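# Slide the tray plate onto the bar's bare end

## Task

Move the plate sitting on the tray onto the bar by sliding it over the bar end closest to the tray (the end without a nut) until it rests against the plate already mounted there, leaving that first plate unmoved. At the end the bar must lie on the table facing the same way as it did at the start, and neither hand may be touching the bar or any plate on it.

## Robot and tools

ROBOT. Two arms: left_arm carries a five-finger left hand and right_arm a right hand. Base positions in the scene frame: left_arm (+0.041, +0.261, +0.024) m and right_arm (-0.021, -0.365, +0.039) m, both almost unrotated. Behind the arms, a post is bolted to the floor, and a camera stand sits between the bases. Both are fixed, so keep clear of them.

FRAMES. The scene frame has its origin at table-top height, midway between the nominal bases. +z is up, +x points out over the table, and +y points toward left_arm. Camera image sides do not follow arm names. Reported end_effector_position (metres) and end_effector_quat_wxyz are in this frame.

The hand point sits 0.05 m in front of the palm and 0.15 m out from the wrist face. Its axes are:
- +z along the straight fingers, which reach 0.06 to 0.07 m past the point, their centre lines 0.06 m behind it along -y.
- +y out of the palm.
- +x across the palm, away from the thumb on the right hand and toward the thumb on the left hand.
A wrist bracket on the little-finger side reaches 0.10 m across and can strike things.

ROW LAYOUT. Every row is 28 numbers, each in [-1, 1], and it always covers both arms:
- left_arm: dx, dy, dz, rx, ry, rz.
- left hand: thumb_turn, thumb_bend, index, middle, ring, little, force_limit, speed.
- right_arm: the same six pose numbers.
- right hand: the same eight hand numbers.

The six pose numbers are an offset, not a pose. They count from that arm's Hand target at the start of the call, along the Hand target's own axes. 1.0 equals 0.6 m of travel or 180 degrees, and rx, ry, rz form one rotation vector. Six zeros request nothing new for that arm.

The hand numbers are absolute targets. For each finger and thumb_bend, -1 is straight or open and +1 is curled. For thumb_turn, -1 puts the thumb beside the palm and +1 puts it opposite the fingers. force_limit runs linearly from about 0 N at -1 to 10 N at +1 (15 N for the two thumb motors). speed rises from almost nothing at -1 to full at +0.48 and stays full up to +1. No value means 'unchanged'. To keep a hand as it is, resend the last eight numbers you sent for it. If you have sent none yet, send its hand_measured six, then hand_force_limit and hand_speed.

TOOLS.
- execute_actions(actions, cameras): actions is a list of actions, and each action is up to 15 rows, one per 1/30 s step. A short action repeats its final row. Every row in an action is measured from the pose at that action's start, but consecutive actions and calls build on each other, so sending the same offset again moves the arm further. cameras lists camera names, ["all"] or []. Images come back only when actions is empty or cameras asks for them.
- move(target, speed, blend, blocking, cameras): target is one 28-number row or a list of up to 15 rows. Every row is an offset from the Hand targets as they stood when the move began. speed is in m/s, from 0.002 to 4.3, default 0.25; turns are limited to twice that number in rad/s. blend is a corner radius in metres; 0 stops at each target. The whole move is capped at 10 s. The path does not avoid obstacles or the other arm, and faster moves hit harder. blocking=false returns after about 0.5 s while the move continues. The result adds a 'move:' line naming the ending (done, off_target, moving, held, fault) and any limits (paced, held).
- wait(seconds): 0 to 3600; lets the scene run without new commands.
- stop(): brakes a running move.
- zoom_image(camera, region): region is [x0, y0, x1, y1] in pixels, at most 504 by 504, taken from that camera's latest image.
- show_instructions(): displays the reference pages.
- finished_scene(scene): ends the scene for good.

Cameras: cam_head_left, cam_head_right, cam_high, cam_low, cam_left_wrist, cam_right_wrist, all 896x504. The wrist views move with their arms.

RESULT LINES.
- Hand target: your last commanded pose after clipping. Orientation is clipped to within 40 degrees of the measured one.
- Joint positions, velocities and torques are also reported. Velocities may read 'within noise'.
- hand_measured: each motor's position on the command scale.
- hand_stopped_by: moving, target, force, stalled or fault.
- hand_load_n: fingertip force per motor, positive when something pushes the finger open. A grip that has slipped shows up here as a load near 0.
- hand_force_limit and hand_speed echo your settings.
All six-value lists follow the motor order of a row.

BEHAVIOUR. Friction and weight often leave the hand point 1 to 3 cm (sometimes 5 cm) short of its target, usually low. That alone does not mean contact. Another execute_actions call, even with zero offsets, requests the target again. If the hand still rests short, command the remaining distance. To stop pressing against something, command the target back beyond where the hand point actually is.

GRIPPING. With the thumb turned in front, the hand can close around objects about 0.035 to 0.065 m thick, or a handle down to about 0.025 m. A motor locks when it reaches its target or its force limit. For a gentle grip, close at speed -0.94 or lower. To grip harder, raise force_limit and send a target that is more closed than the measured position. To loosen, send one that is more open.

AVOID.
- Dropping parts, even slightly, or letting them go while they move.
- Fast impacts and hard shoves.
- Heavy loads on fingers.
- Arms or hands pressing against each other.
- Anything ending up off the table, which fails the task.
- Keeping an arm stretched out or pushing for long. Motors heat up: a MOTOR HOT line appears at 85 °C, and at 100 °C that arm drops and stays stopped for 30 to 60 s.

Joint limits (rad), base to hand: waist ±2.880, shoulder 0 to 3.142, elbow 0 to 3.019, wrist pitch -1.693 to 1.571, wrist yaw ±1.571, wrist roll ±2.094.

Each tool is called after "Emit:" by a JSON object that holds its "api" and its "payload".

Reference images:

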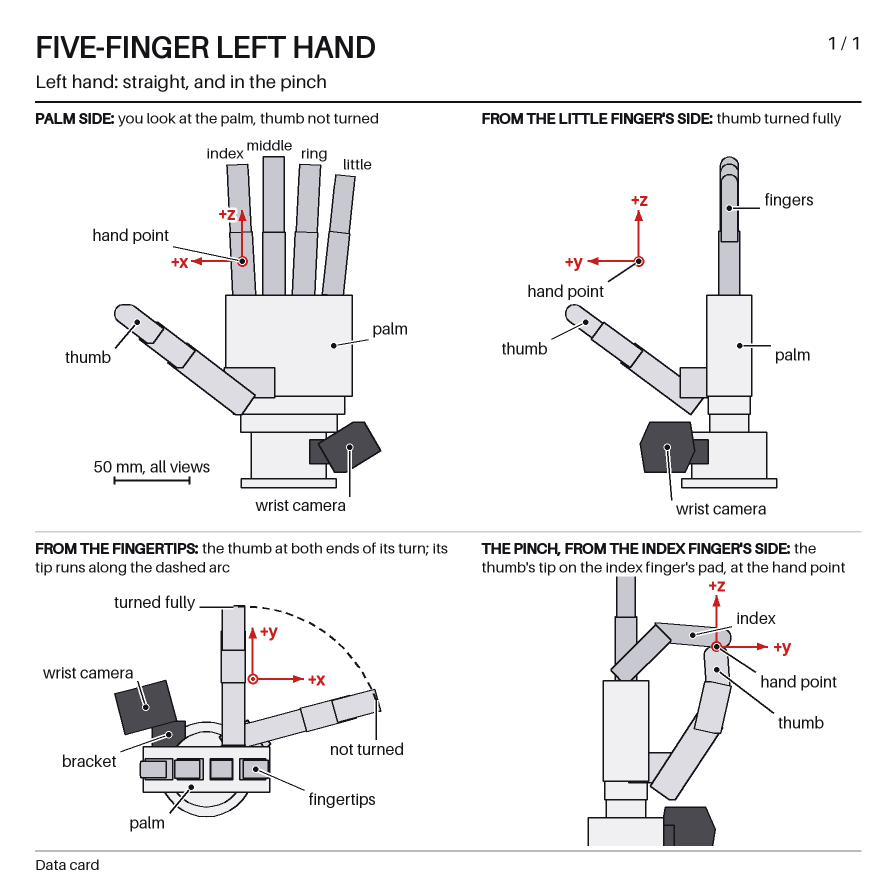

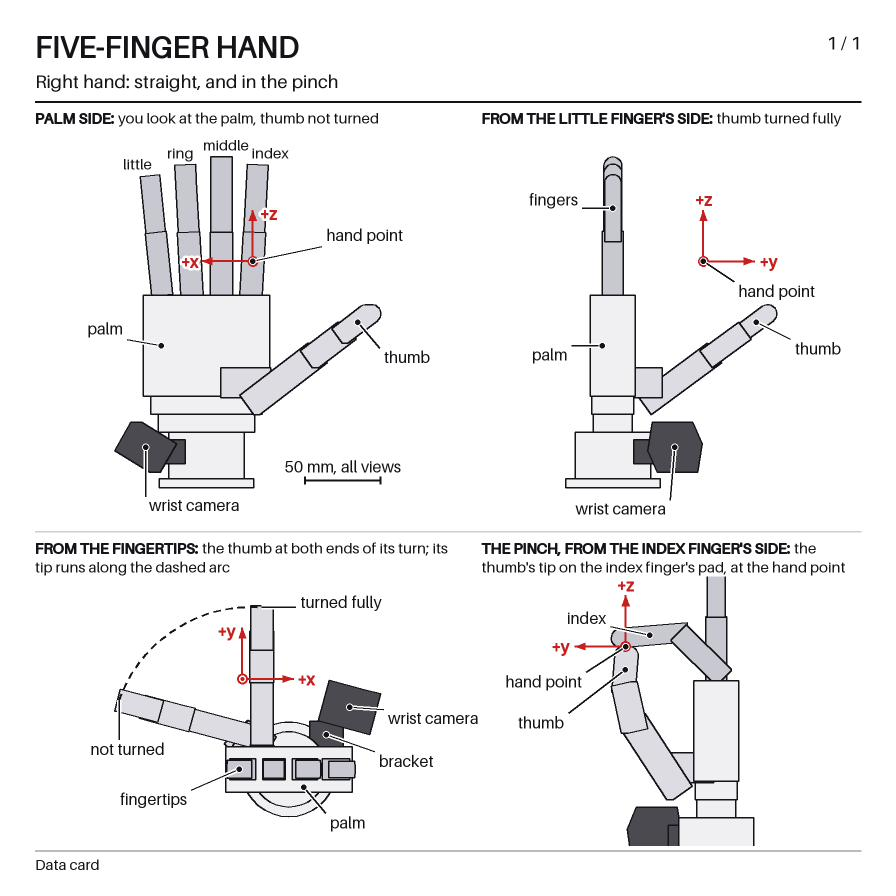

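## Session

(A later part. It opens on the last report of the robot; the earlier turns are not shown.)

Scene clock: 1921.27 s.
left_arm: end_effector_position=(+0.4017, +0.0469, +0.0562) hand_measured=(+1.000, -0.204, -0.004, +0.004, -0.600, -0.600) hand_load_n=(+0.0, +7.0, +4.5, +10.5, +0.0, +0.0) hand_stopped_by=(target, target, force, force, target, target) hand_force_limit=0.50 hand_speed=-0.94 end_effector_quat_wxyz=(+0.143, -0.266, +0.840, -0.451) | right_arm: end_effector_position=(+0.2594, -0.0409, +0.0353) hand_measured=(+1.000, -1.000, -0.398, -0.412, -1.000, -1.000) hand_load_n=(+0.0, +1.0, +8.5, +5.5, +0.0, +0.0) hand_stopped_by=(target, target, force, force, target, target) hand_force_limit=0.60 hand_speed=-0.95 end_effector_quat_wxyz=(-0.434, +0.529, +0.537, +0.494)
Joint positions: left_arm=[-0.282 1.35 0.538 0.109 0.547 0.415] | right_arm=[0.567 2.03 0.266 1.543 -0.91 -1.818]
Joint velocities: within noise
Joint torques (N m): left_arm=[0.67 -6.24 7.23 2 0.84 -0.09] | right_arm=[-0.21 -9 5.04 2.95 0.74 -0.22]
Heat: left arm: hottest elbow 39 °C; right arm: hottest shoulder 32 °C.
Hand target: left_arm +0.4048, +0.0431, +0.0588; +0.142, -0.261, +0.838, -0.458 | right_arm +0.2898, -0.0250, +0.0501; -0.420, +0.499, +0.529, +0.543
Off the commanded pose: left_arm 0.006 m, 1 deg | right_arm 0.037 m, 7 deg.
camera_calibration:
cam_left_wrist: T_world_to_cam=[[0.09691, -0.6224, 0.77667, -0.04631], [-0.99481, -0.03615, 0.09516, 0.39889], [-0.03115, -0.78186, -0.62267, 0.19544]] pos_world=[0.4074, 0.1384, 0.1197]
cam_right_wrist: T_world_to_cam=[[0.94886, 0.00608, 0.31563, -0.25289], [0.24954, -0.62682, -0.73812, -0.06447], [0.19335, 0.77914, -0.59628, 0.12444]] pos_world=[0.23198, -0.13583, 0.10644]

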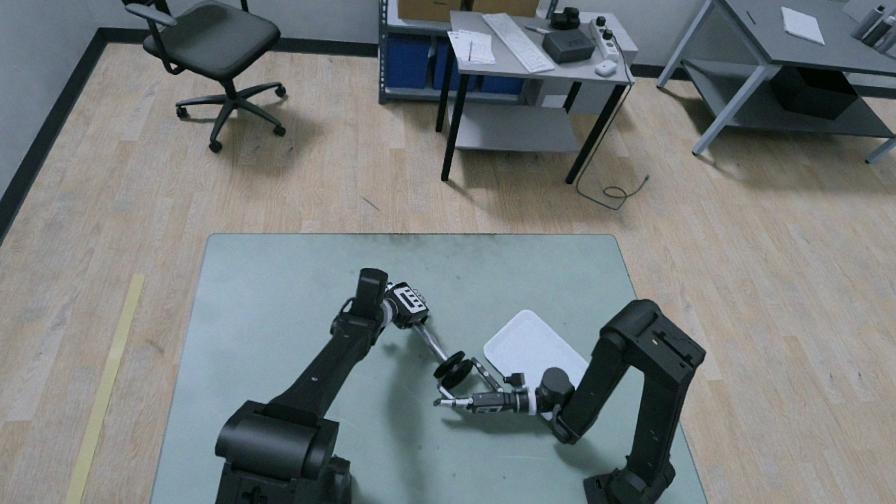

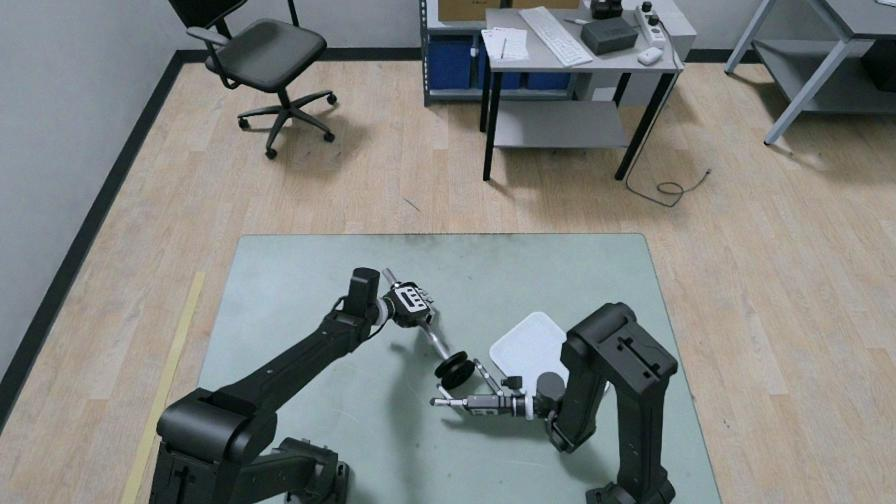

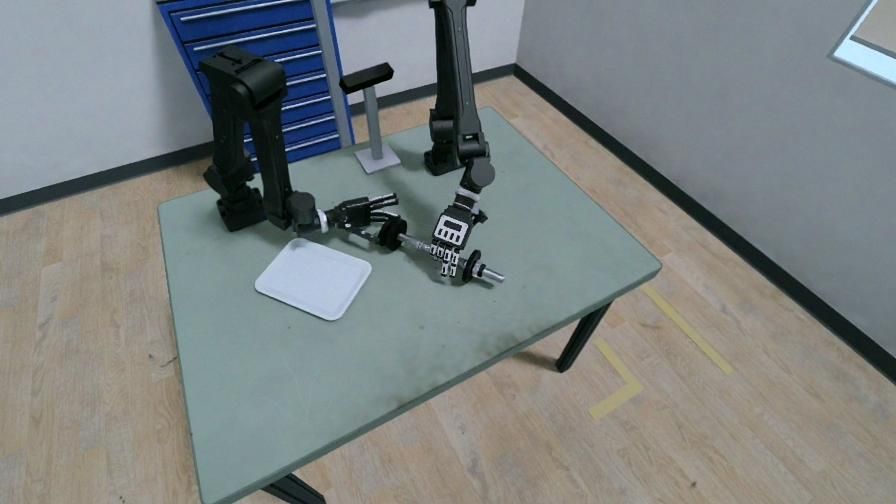

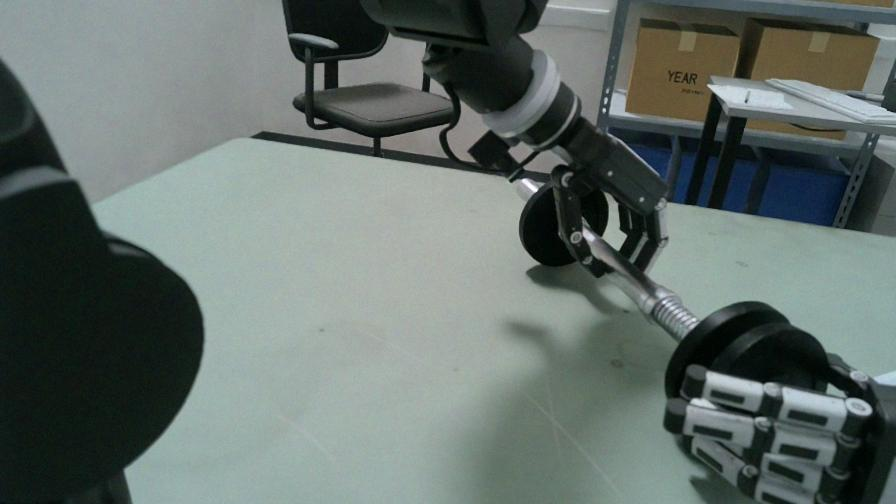

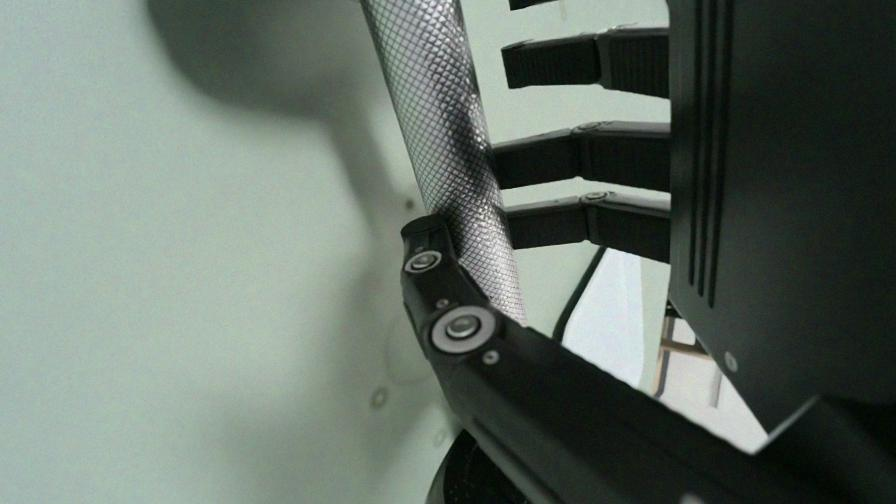

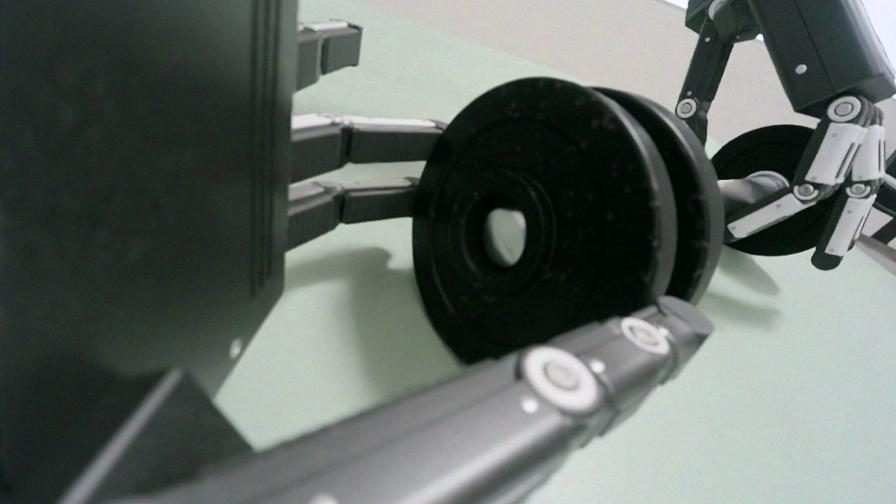

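Emit:
{"api": "move", "payload": {"target": [0,0,0,0,0,0,1,-0.2,0.2,0.2,-0.6,-0.6,0.5,-0.94,0.0028,-0.0255,-0.0212,0,0,0,1,-1,-0.2,-0.2,-1,-1,0.6,-0.95], "speed": 0.03, "cameras": ["cam_low","cam_head_left","cam_right_wrist"]}}

Emit:
{"api": "zoom_image", "payload": {"camera": "cam_head_left", "region": [425, 340, 485, 400]}}

Emit:
{"api": "zoom_image", "payload": {"camera": "cam_right_wrist", "region": [400, 60, 740, 400]}}

Scene clock: 2055.87 s.
left_arm: end_effector_position=(+0.4017, +0.0469, +0.0561) hand_measured=(+1.000, -0.204, -0.004, +0.004, -0.600, -0.600) hand_load_n=(+0.0, +6.5, +5.0, +10.5, +0.0, +0.0) hand_stopped_by=(target, target, force, force, target, target) hand_force_limit=0.50 hand_speed=-0.94 end_effector_quat_wxyz=(+0.143, -0.266, +0.840, -0.451) | right_arm: end_effector_position=(+0.2592, -0.0411, +0.0356) hand_measured=(+1.000, -1.000, -0.398, -0.412, -1.000, -1.000) hand_load_n=(+0.0, +1.5, +8.5, +5.0, +0.0, +0.0) hand_stopped_by=(target, target, force, force, target, target) hand_force_limit=0.60 hand_speed=-0.95 end_effector_quat_wxyz=(-0.432, +0.527, +0.539, +0.496)
Joint positions: left_arm=[-0.282 1.351 0.538 0.11 0.547 0.415] | right_arm=[0.567 2.03 0.265 1.543 -0.91 -1.826]
Joint torques (N m): left_arm=[0.79 -6.36 7.23 1.99 0.83 -0.09] | right_arm=[-0.15 -9.99 1.44 2.88 0.58 -0.37]
Heat: left arm: hottest elbow 39 °C; right arm: hottest wrist yaw 33 °C.
Hand target: left_arm +0.4048, +0.0431, +0.0587; +0.142, -0.261, +0.838, -0.458 | right_arm +0.2733, -0.0361, +0.0501; -0.420, +0.498, +0.529, +0.544
Off the commanded pose: left_arm 0.006 m, 1 deg | right_arm 0.021 m, 7 deg.
joint sent to its limit (right arm) — joint 4 (wrist pitch), upper limit. The joint targets are off in orientation, not in position.
move: off_target (right_arm)
cam_right_wrist: T_world_to_cam=[[0.94661, 0.00747, 0.3223, -0.25241], [0.25544, -0.62732, -0.73568, -0.06584], [0.19669, 0.77873, -0.59573, 0.12393]] pos_world=[0.23137, -0.13593, 0.10674]
Images, in order (width x height): cam_head_left 896x504, cam_low 896x504, cam_right_wrist 896x504.

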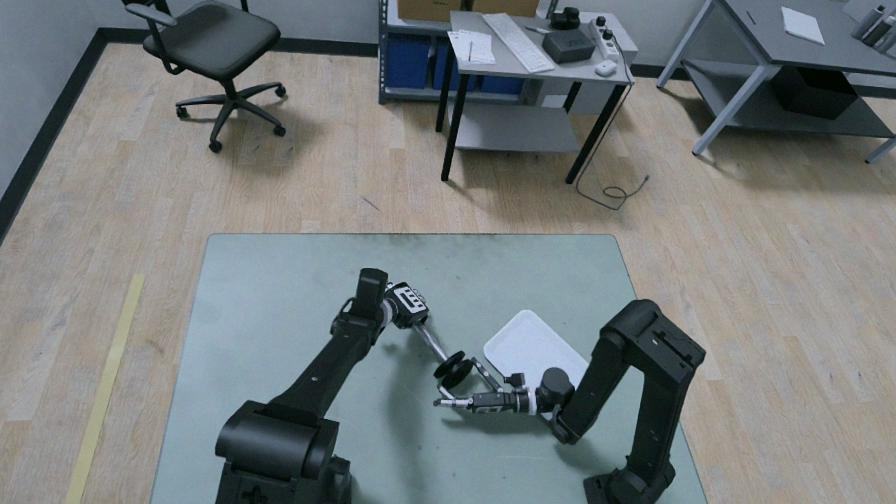

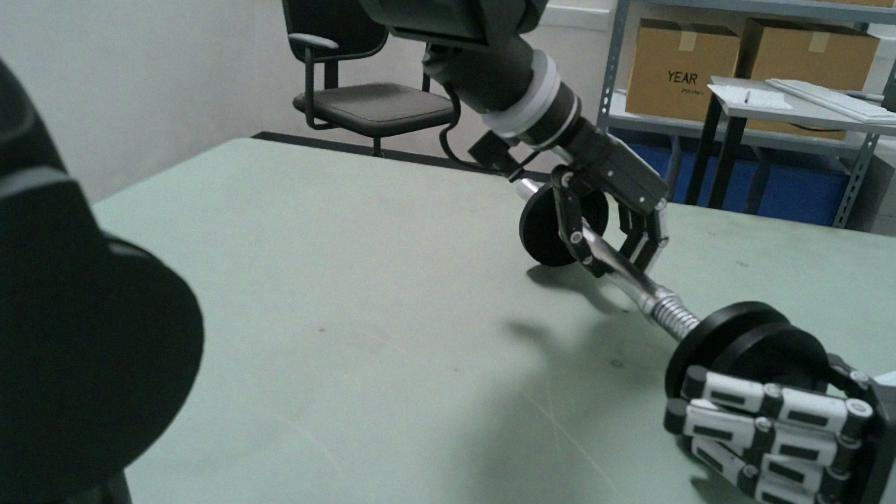

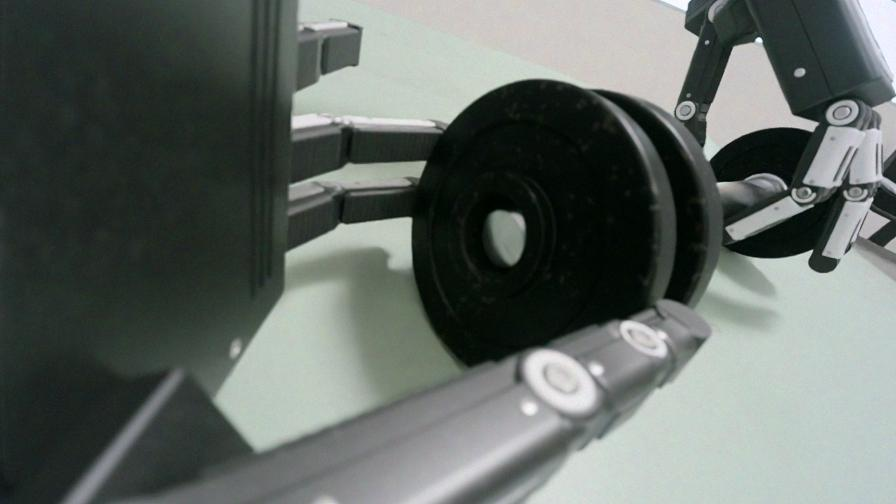

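Scaled by 8.400.

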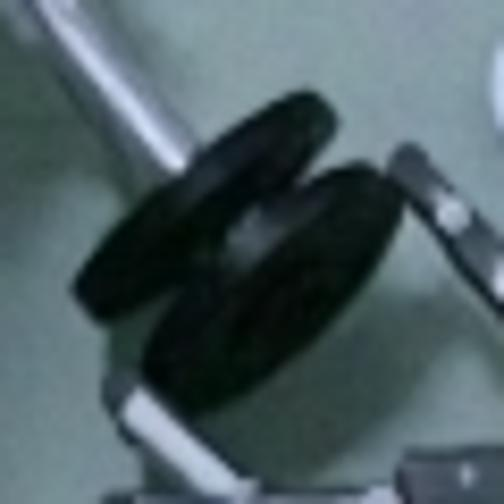

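Scaled by 1.482.

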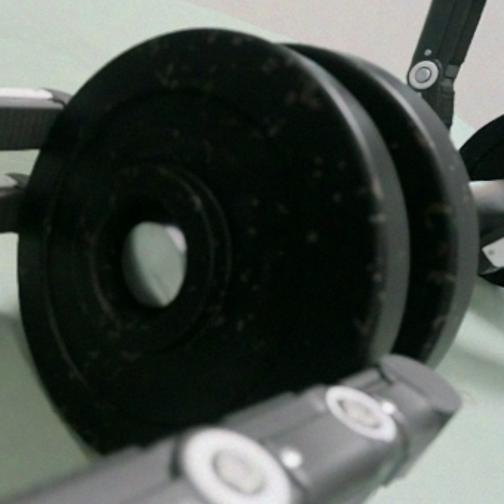

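Emit:
{"api": "move", "payload": {"target": [0,0,0,0,0,0,1,-0.2,0.2,0.2,-0.6,-0.6,0.5,-0.94,0.0028,-0.0255,-0.0212,0,0,0,1,-1,-0.2,-0.2,-1,-1,0.6,-0.95], "speed": 0.03, "cameras": ["cam_low","cam_head_left","cam_right_wrist"]}}

Emit:
{"api": "zoom_image", "payload": {"camera": "cam_head_left", "region": [425, 340, 485, 400]}}

Emit:
{"api": "zoom_image", "payload": {"camera": "cam_right_wrist", "region": [400, 60, 740, 400]}}

Scene clock: 2065.37 s.
left_arm: end_effector_position=(+0.4021, +0.0468, +0.0561) hand_measured=(+1.000, -0.206, -0.004, +0.004, -0.600, -0.600) hand_load_n=(+0.0, +8.0, +6.0, +8.0, +0.0, +0.0) hand_stopped_by=(target, target, force, force, target, target) hand_force_limit=0.50 hand_speed=-0.94 end_effector_quat_wxyz=(+0.143, -0.266, +0.840, -0.451) | right_arm: end_effector_position=(+0.2526, -0.0479, +0.0356) hand_measured=(+1.000, -1.000, -0.398, -0.412, -1.000, -1.000) hand_load_n=(+3.5, +1.0, +9.0, +5.0, +0.0, +0.0) hand_stopped_by=(target, target, force, force, target, target) hand_force_limit=0.60 hand_speed=-0.95 end_effector_quat_wxyz=(-0.425, +0.530, +0.541, +0.495)
Joint positions: left_arm=[-0.282 1.352 0.538 0.112 0.547 0.415] | right_arm=[0.567 2.022 0.238 1.543 -0.9 -1.846]
Joint torques (N m): left_arm=[0.67 -6.3 7.25 1.92 0.84 -0.09] | right_arm=[-0.5 -10.52 -0.59 2.85 -0.12 -0.4]
Heat: left arm: hottest elbow 39 °C; right arm: hottest wrist yaw 33 °C.
Hand target: left_arm +0.4048, +0.0431, +0.0588; +0.142, -0.261, +0.838, -0.458 | right_arm +0.2567, -0.0474, +0.0501; -0.420, +0.499, +0.529, +0.543
Off the commanded pose: left_arm 0.005 m, 1 deg | right_arm 0.015 m, 7 deg.
joint sent to its limit (right arm) — joint 4 (wrist pitch), upper limit. The joint targets are off in orientation, not in position.
move: off_target (right_arm)
cam_right_wrist: T_world_to_cam=[[0.94505, 0.0048, 0.32689, -0.246], [0.25436, -0.63894, -0.72599, -0.06912], [0.20538, 0.76924, -0.60505, 0.12821]] pos_world=[0.22373, -0.1416, 0.10781]
Images, in order (width x height): cam_head_left 896x504, cam_low 896x504, cam_right_wrist 896x504.

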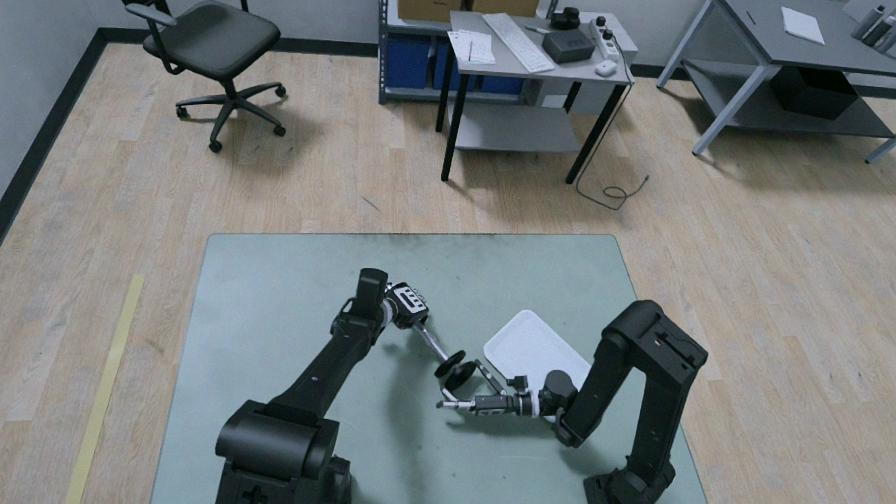

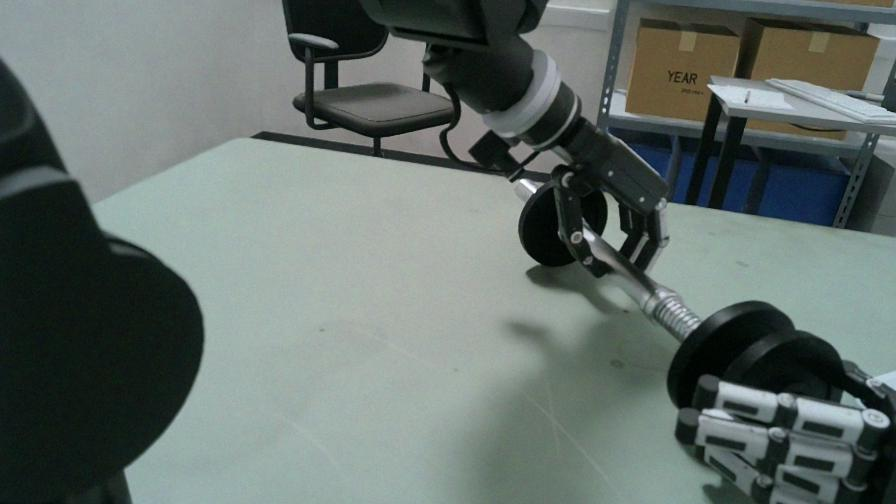

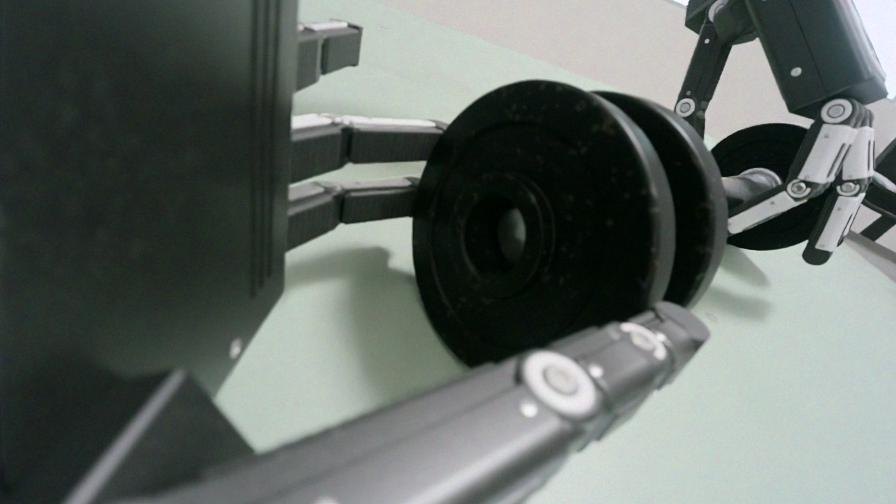

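Scaled by 8.400.

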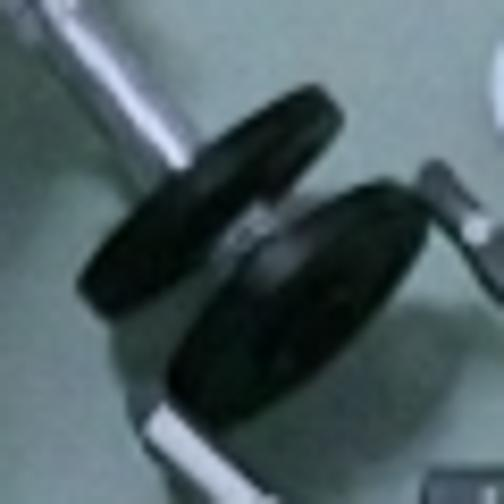

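Scaled by 1.482.

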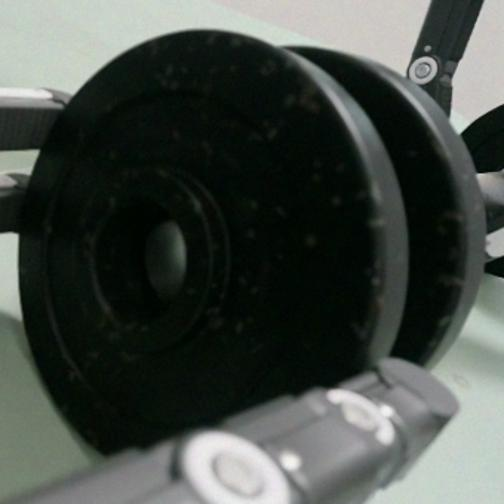

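Emit:
{"api": "move", "payload": {"target": [0.025,0,0,0,0,0,1,-0.2,0.2,0.2,-0.6,-0.6,0.5,-0.94,-0.0035,0.0319,0.0265,0,0,0,1,-1,-0.2,-0.2,-1,-1,0.6,-0.95], "speed": 0.03, "cameras": ["cam_left_wrist","cam_head_left","cam_right_wrist"]}}

Emit:
{"api": "zoom_image", "payload": {"camera": "cam_right_wrist", "region": [400, 60, 740, 400]}}

Scene clock: 2097.43 s.
left_arm: end_effector_position=(+0.4022, +0.0459, +0.0558) hand_measured=(+1.000, -0.206, -0.004, +0.004, -0.600, -0.600) hand_load_n=(+0.0, +7.5, +4.5, +9.0, +0.0, +0.0) hand_stopped_by=(target, target, force, force, target, target) hand_force_limit=0.50 hand_speed=-0.94 end_effector_quat_wxyz=(+0.153, -0.266, +0.840, -0.448) | right_arm: end_effector_position=(+0.2594, -0.0443, +0.0359) hand_measured=(+1.000, -1.000, -0.398, -0.412, -1.000, -1.000) hand_load_n=(+2.0, +1.5, +8.5, +4.5, +0.0, +0.0) hand_stopped_by=(target, target, force, force, target, target) hand_force_limit=0.60 hand_speed=-0.95 end_effector_quat_wxyz=(-0.427, +0.532, +0.536, +0.497)
Joint positions: left_arm=[-0.294 1.345 0.53 0.126 0.522 0.411] | right_arm=[0.567 2.023 0.256 1.54 -0.894 -1.828]
Joint torques (N m): left_arm=[-0.85 -7.71 5.83 1.95 0.78 -0.33] | right_arm=[-0.15 -9.11 3.08 3 0.01 -0.3]
Heat: left arm: hottest elbow 39 °C; right arm: hottest shoulder 32 °C.
Hand target: left_arm +0.3926, +0.0346, +0.0589; +0.142, -0.261, +0.838, -0.458 | right_arm +0.2775, -0.0333, +0.0501; -0.420, +0.499, +0.529, +0.544
Off the commanded pose: left_arm 0.015 m, 2 deg | right_arm 0.025 m, 7 deg.
joint sent to its limit (right arm) — joint 4 (wrist pitch), upper limit. The joint targets are off in orientation, not in position.
move: off_target (left_arm, right_arm)
cam_left_wrist: T_world_to_cam=[[0.09063, -0.62929, 0.77187, -0.04356], [-0.99579, -0.04664, 0.07891, 0.4013], [-0.01366, -0.77577, -0.63087, 0.18754]] pos_world=[0.40612, 0.1368, 0.12027]
cam_right_wrist: T_world_to_cam=[[0.94695, -0.00534, 0.32135, -0.25329], [0.24492, -0.63544, -0.73228, -0.06544], [0.20811, 0.77213, -0.60042, 0.1234]] pos_world=[0.2302, -0.13822, 0.10757]
Images, in order (width x height): cam_head_left 896x504, cam_left_wrist 896x504, cam_right_wrist 896x504.

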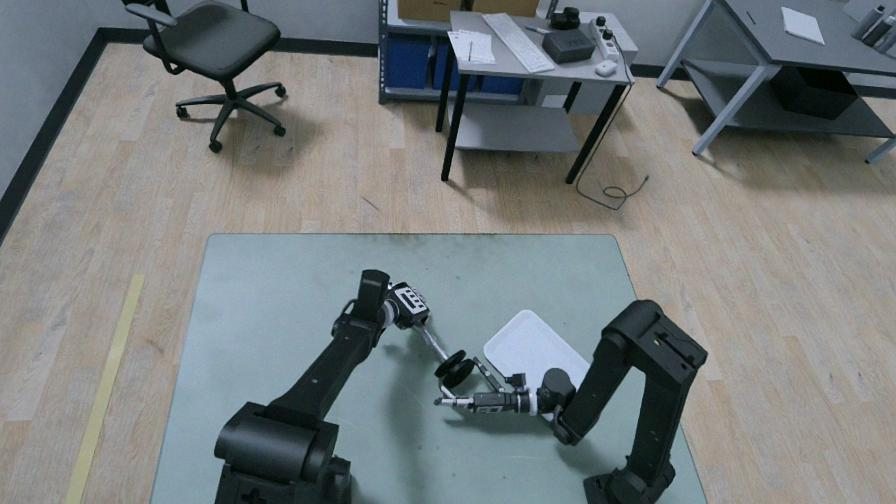

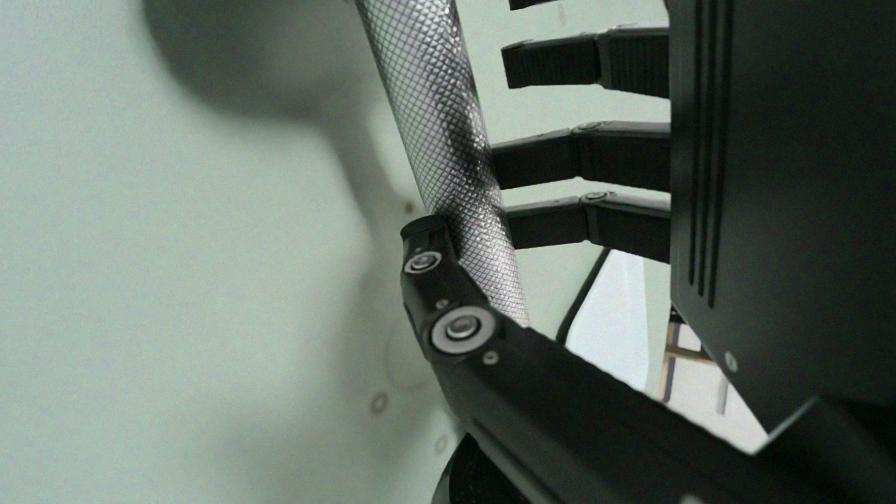

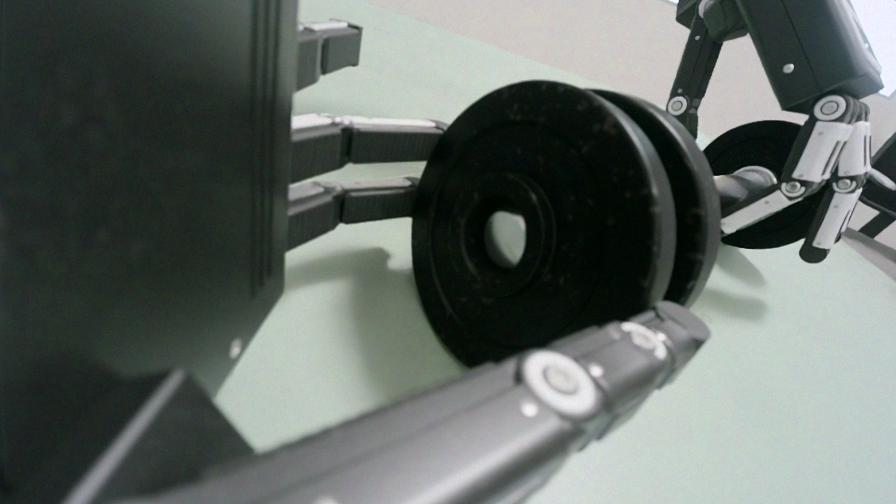

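Scaled by 1.482.

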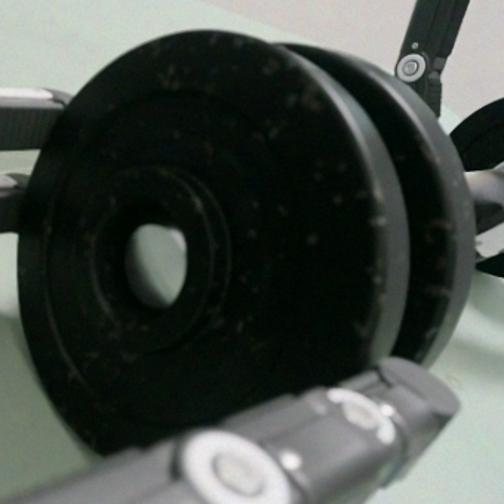

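Emit:
{"api": "zoom_image", "payload": {"camera": "cam_right_wrist", "region": [465, 200, 545, 280]}}

Scaled by 6.300.

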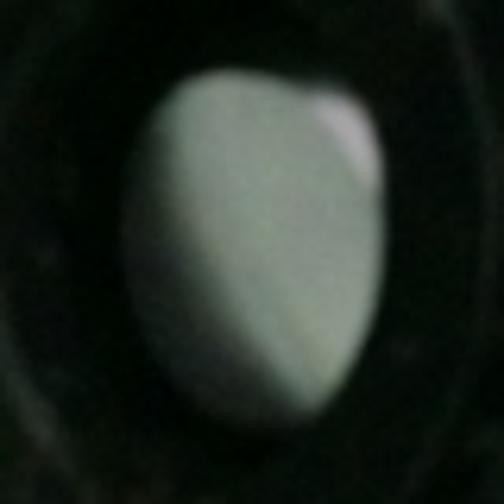

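Emit:
{"api": "move", "payload": {"target": [0.0167,0,0,0,0,0,1,-0.2,0.2,0.2,-0.6,-0.6,0.5,-0.94,-0.0028,0.0255,0.0212,0,0,0,1,-1,-0.2,-0.2,-1,-1,0.6,-0.95], "speed": 0.03, "cameras": ["cam_left_wrist","cam_head_left","cam_right_wrist"]}}

Emit:
{"api": "zoom_image", "payload": {"camera": "cam_right_wrist", "region": [400, 60, 740, 400]}}

Emit:
{"api": "zoom_image", "payload": {"camera": "cam_head_left", "region": [425, 340, 485, 400]}}

Scene clock: 2152.37 s.
left_arm: end_effector_position=(+0.4006, +0.0453, +0.0558) hand_measured=(+1.000, -0.206, -0.002, +0.004, -0.600, -0.600) hand_load_n=(-1.5, +7.5, +1.0, +10.5, +0.0, +0.0) hand_stopped_by=(target, target, force, force, target, target) hand_force_limit=0.50 hand_speed=-0.94 end_effector_quat_wxyz=(+0.164, -0.264, +0.840, -0.444) | right_arm: end_effector_position=(+0.2739, -0.0333, +0.0357) hand_measured=(+1.000, -1.000, -0.398, -0.412, -1.000, -1.000) hand_load_n=(+1.0, +1.0, +8.5, +5.5, +0.0, +0.0) hand_stopped_by=(target, target, force, force, target, target) hand_force_limit=0.60 hand_speed=-0.95 end_effector_quat_wxyz=(-0.431, +0.526, +0.533, +0.503)
Joint positions: left_arm=[-0.309 1.332 0.517 0.139 0.491 0.411] | right_arm=[0.567 2.042 0.305 1.54 -0.899 -1.809]
Joint torques (N m): left_arm=[-1.9 -7.65 5.63 1.78 1.19 -0.52] | right_arm=[-0.03 -9.64 3.51 3.08 0.46 -0.26]
Heat: left arm: hottest elbow 39 °C; right arm: hottest shoulder 32 °C.
Hand target: left_arm +0.3843, +0.0288, +0.0590; +0.142, -0.261, +0.838, -0.458 | right_arm +0.2940, -0.0222, +0.0500; -0.420, +0.499, +0.529, +0.543
Off the commanded pose: left_arm 0.023 m, 3 deg | right_arm 0.027 m, 6 deg.
joint sent to its limit (right arm) — joint 4 (wrist pitch), upper limit. The joint targets still meet the commanded pose.
move: off_target (left_arm, right_arm)
cam_left_wrist: T_world_to_cam=[[0.0819, -0.63941, 0.76449, -0.03938], [-0.99663, -0.05611, 0.05985, 0.40151], [0.00463, -0.76682, -0.64185, 0.18003]] pos_world=[0.40255, 0.1354, 0.12162]
cam_right_wrist: T_world_to_cam=[[0.94492, -0.00917, 0.32718, -0.26669], [0.25111, -0.62084, -0.74263, -0.06307], [0.20994, 0.78388, -0.58434, 0.11117]] pos_world=[0.2445, -0.12875, 0.10538]
Images, in order (width x height): cam_head_left 896x504, cam_left_wrist 896x504, cam_right_wrist 896x504.

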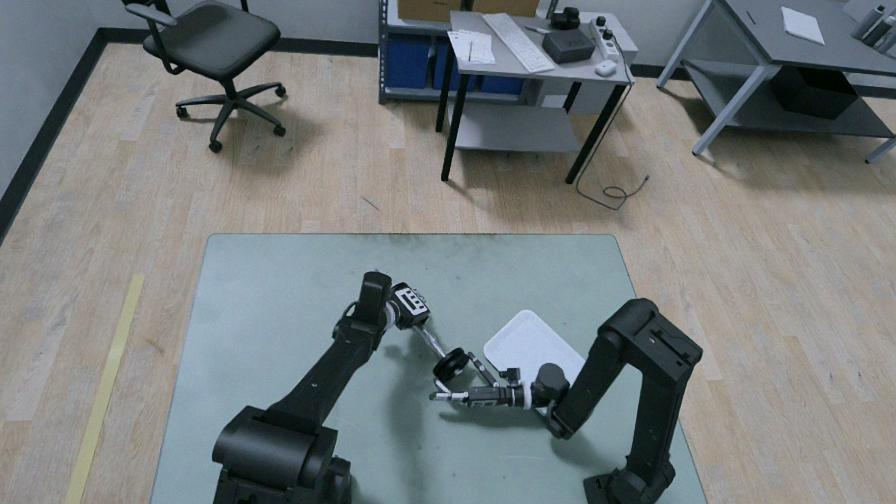

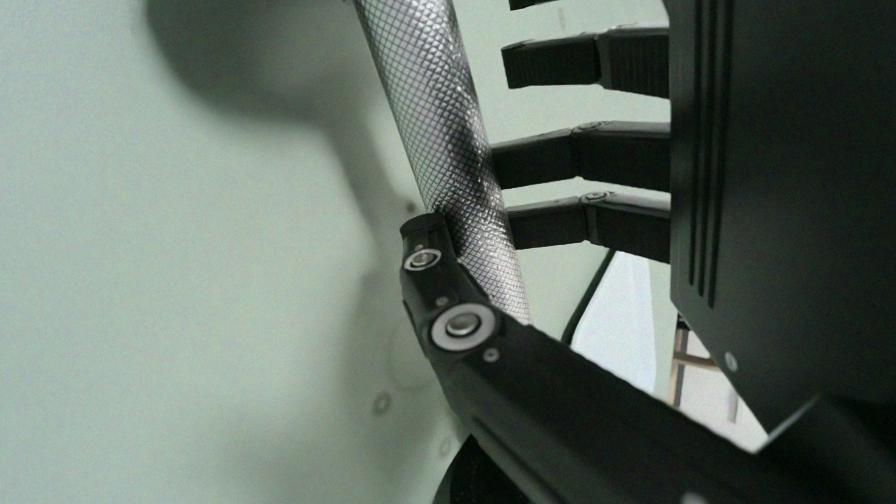

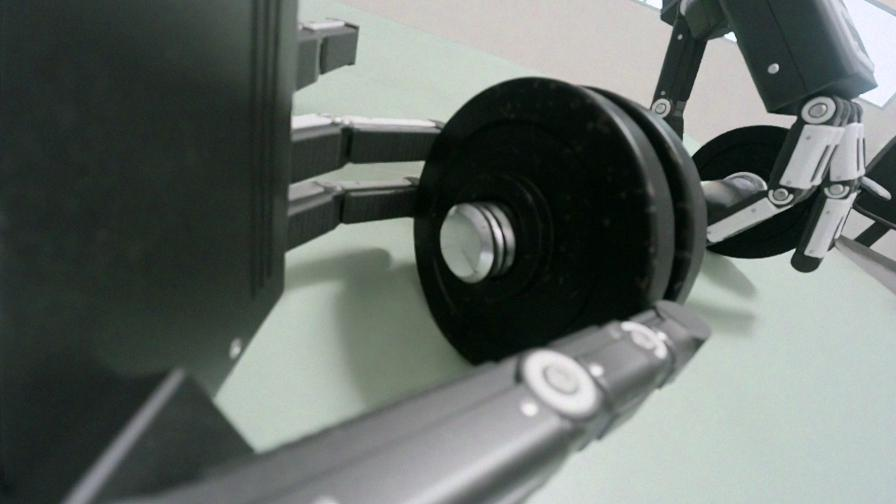

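Scaled by 1.482.

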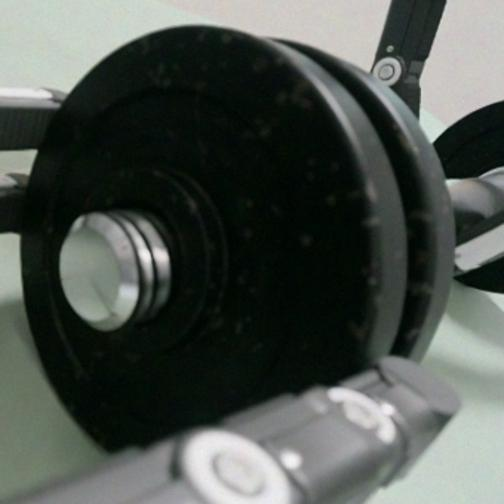

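Scaled by 8.400.

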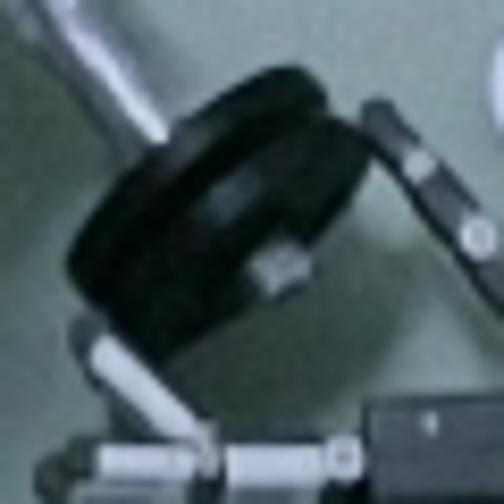

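Emit:
{"api": "move", "payload": {"target": [0,0,0,0,0,0,1,-0.2,0.2,0.2,-0.6,-0.6,0.5,-0.94,-0.0035,0.0319,0.0265,0,0,0,1,-1,-0.2,-0.2,-1,-1,0.6,-0.95], "speed": 0.03, "cameras": ["cam_left_wrist","cam_head_left","cam_low","cam_right_wrist"]}}

Emit:
{"api": "zoom_image", "payload": {"camera": "cam_head_left", "region": [405, 320, 485, 400]}}

Scene clock: 2162.17 s.
left_arm: end_effector_position=(+0.4006, +0.0453, +0.0558) hand_measured=(+1.000, -0.206, -0.002, +0.004, -0.600, -0.600) hand_load_n=(-1.5, +7.5, +0.5, +10.5, +0.0, +0.0) hand_stopped_by=(target, target, force, force, target, target) hand_force_limit=0.50 hand_speed=-0.94 end_effector_quat_wxyz=(+0.164, -0.264, +0.840, -0.444) | right_arm: end_effector_position=(+0.2890, -0.0227, +0.0358) hand_measured=(+1.000, -1.000, -0.398, -0.412, -1.000, -1.000) hand_load_n=(+0.0, +1.5, +8.5, +5.5, +0.0, +0.0) hand_stopped_by=(target, target, force, force, target, target) hand_force_limit=0.60 hand_speed=-0.95 end_effector_quat_wxyz=(-0.433, +0.521, +0.530, +0.511)
Joint positions: left_arm=[-0.309 1.332 0.517 0.139 0.491 0.411] | right_arm=[0.567 2.06 0.354 1.54 -0.899 -1.792]
Joint torques (N m): left_arm=[-1.96 -7.59 5.6 1.77 1.21 -0.52] | right_arm=[0.09 -9.64 4.98 3.03 0.73 -0.16]
Heat: left arm: hottest elbow 39 °C; right arm: hottest shoulder 32 °C.
Hand target: left_arm +0.3843, +0.0288, +0.0590; +0.142, -0.261, +0.838, -0.458 | right_arm +0.3147, -0.0082, +0.0501; -0.420, +0.499, +0.529, +0.544
Off the commanded pose: left_arm 0.023 m, 3 deg | right_arm 0.033 m, 5 deg.
joint sent to its limit (right arm) — joint 4 (wrist pitch), upper limit. The joint targets still meet the commanded pose.
move: off_target (right_arm)
cam_left_wrist: T_world_to_cam=[[0.0819, -0.63941, 0.76449, -0.03938], [-0.99663, -0.05611, 0.05985, 0.40151], [0.00463, -0.76682, -0.64185, 0.18003]] pos_world=[0.40255, 0.1354, 0.12162]
cam_right_wrist: T_world_to_cam=[[0.94227, -0.01673, 0.33444, -0.28054], [0.25607, -0.60757, -0.75186, -0.06101], [0.21577, 0.79409, -0.56821, 0.09774]] pos_world=[0.25888, -0.11937, 0.10349]
Images, in order (width x height): cam_head_left 896x504, cam_low 896x504, cam_left_wrist 896x504, cam_right_wrist 896x504.

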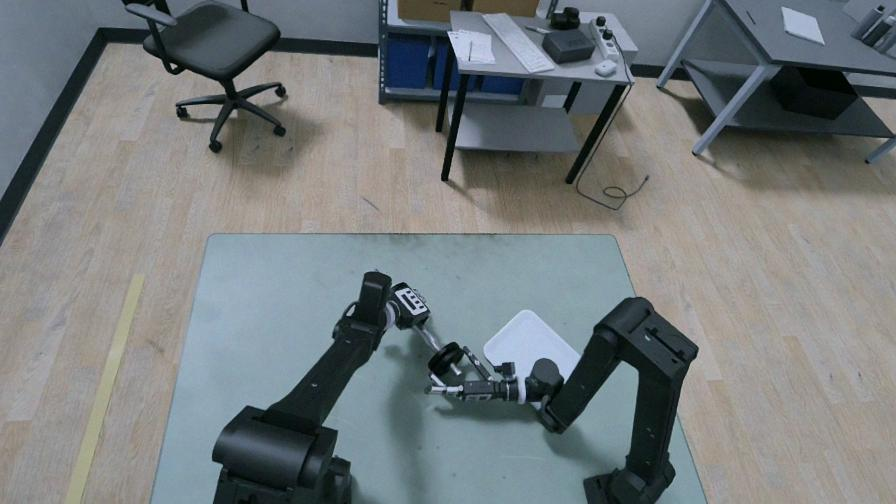

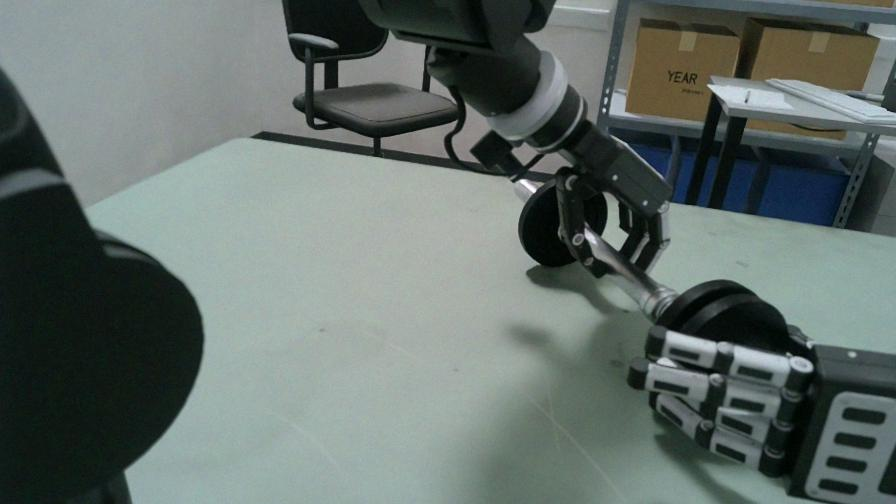

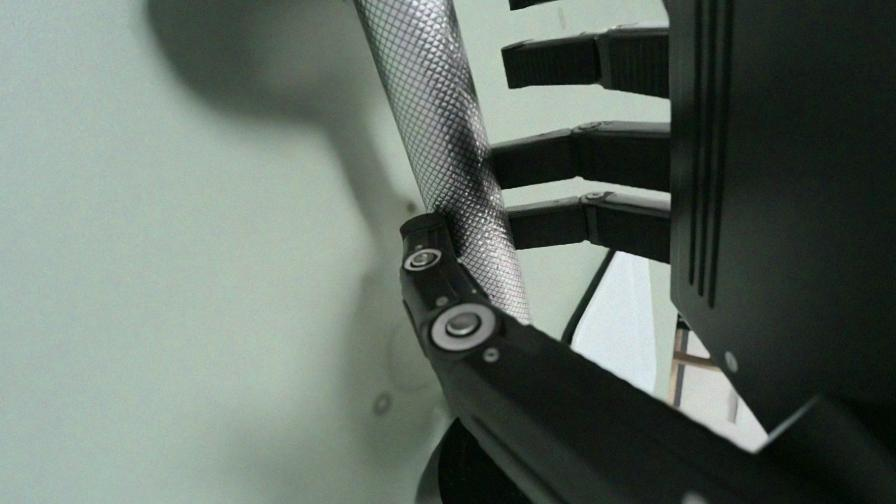

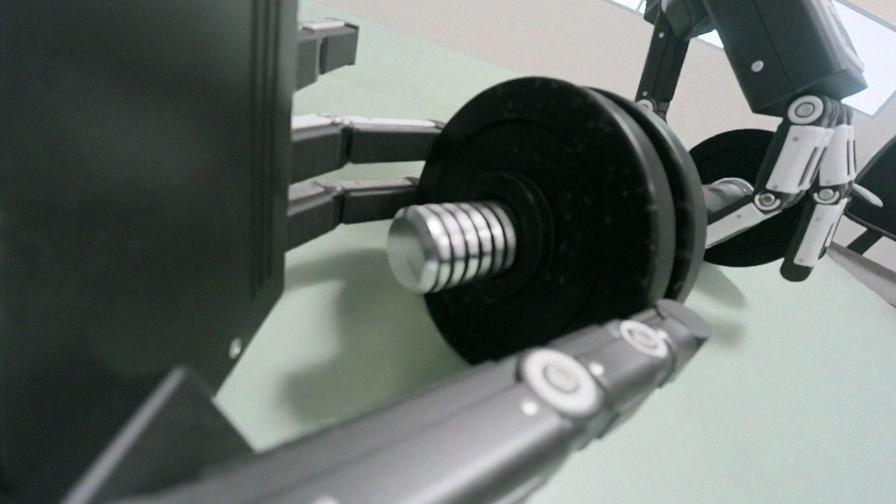

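Scaled by 6.300.

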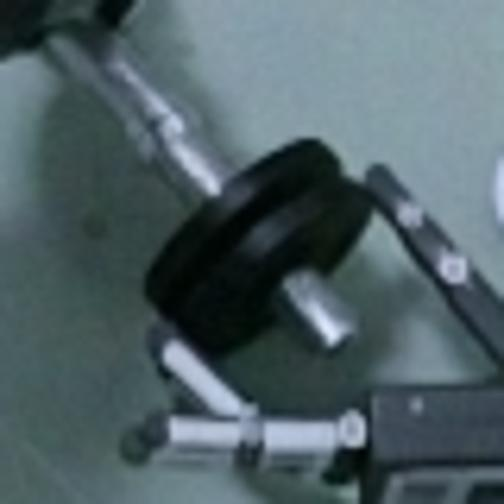

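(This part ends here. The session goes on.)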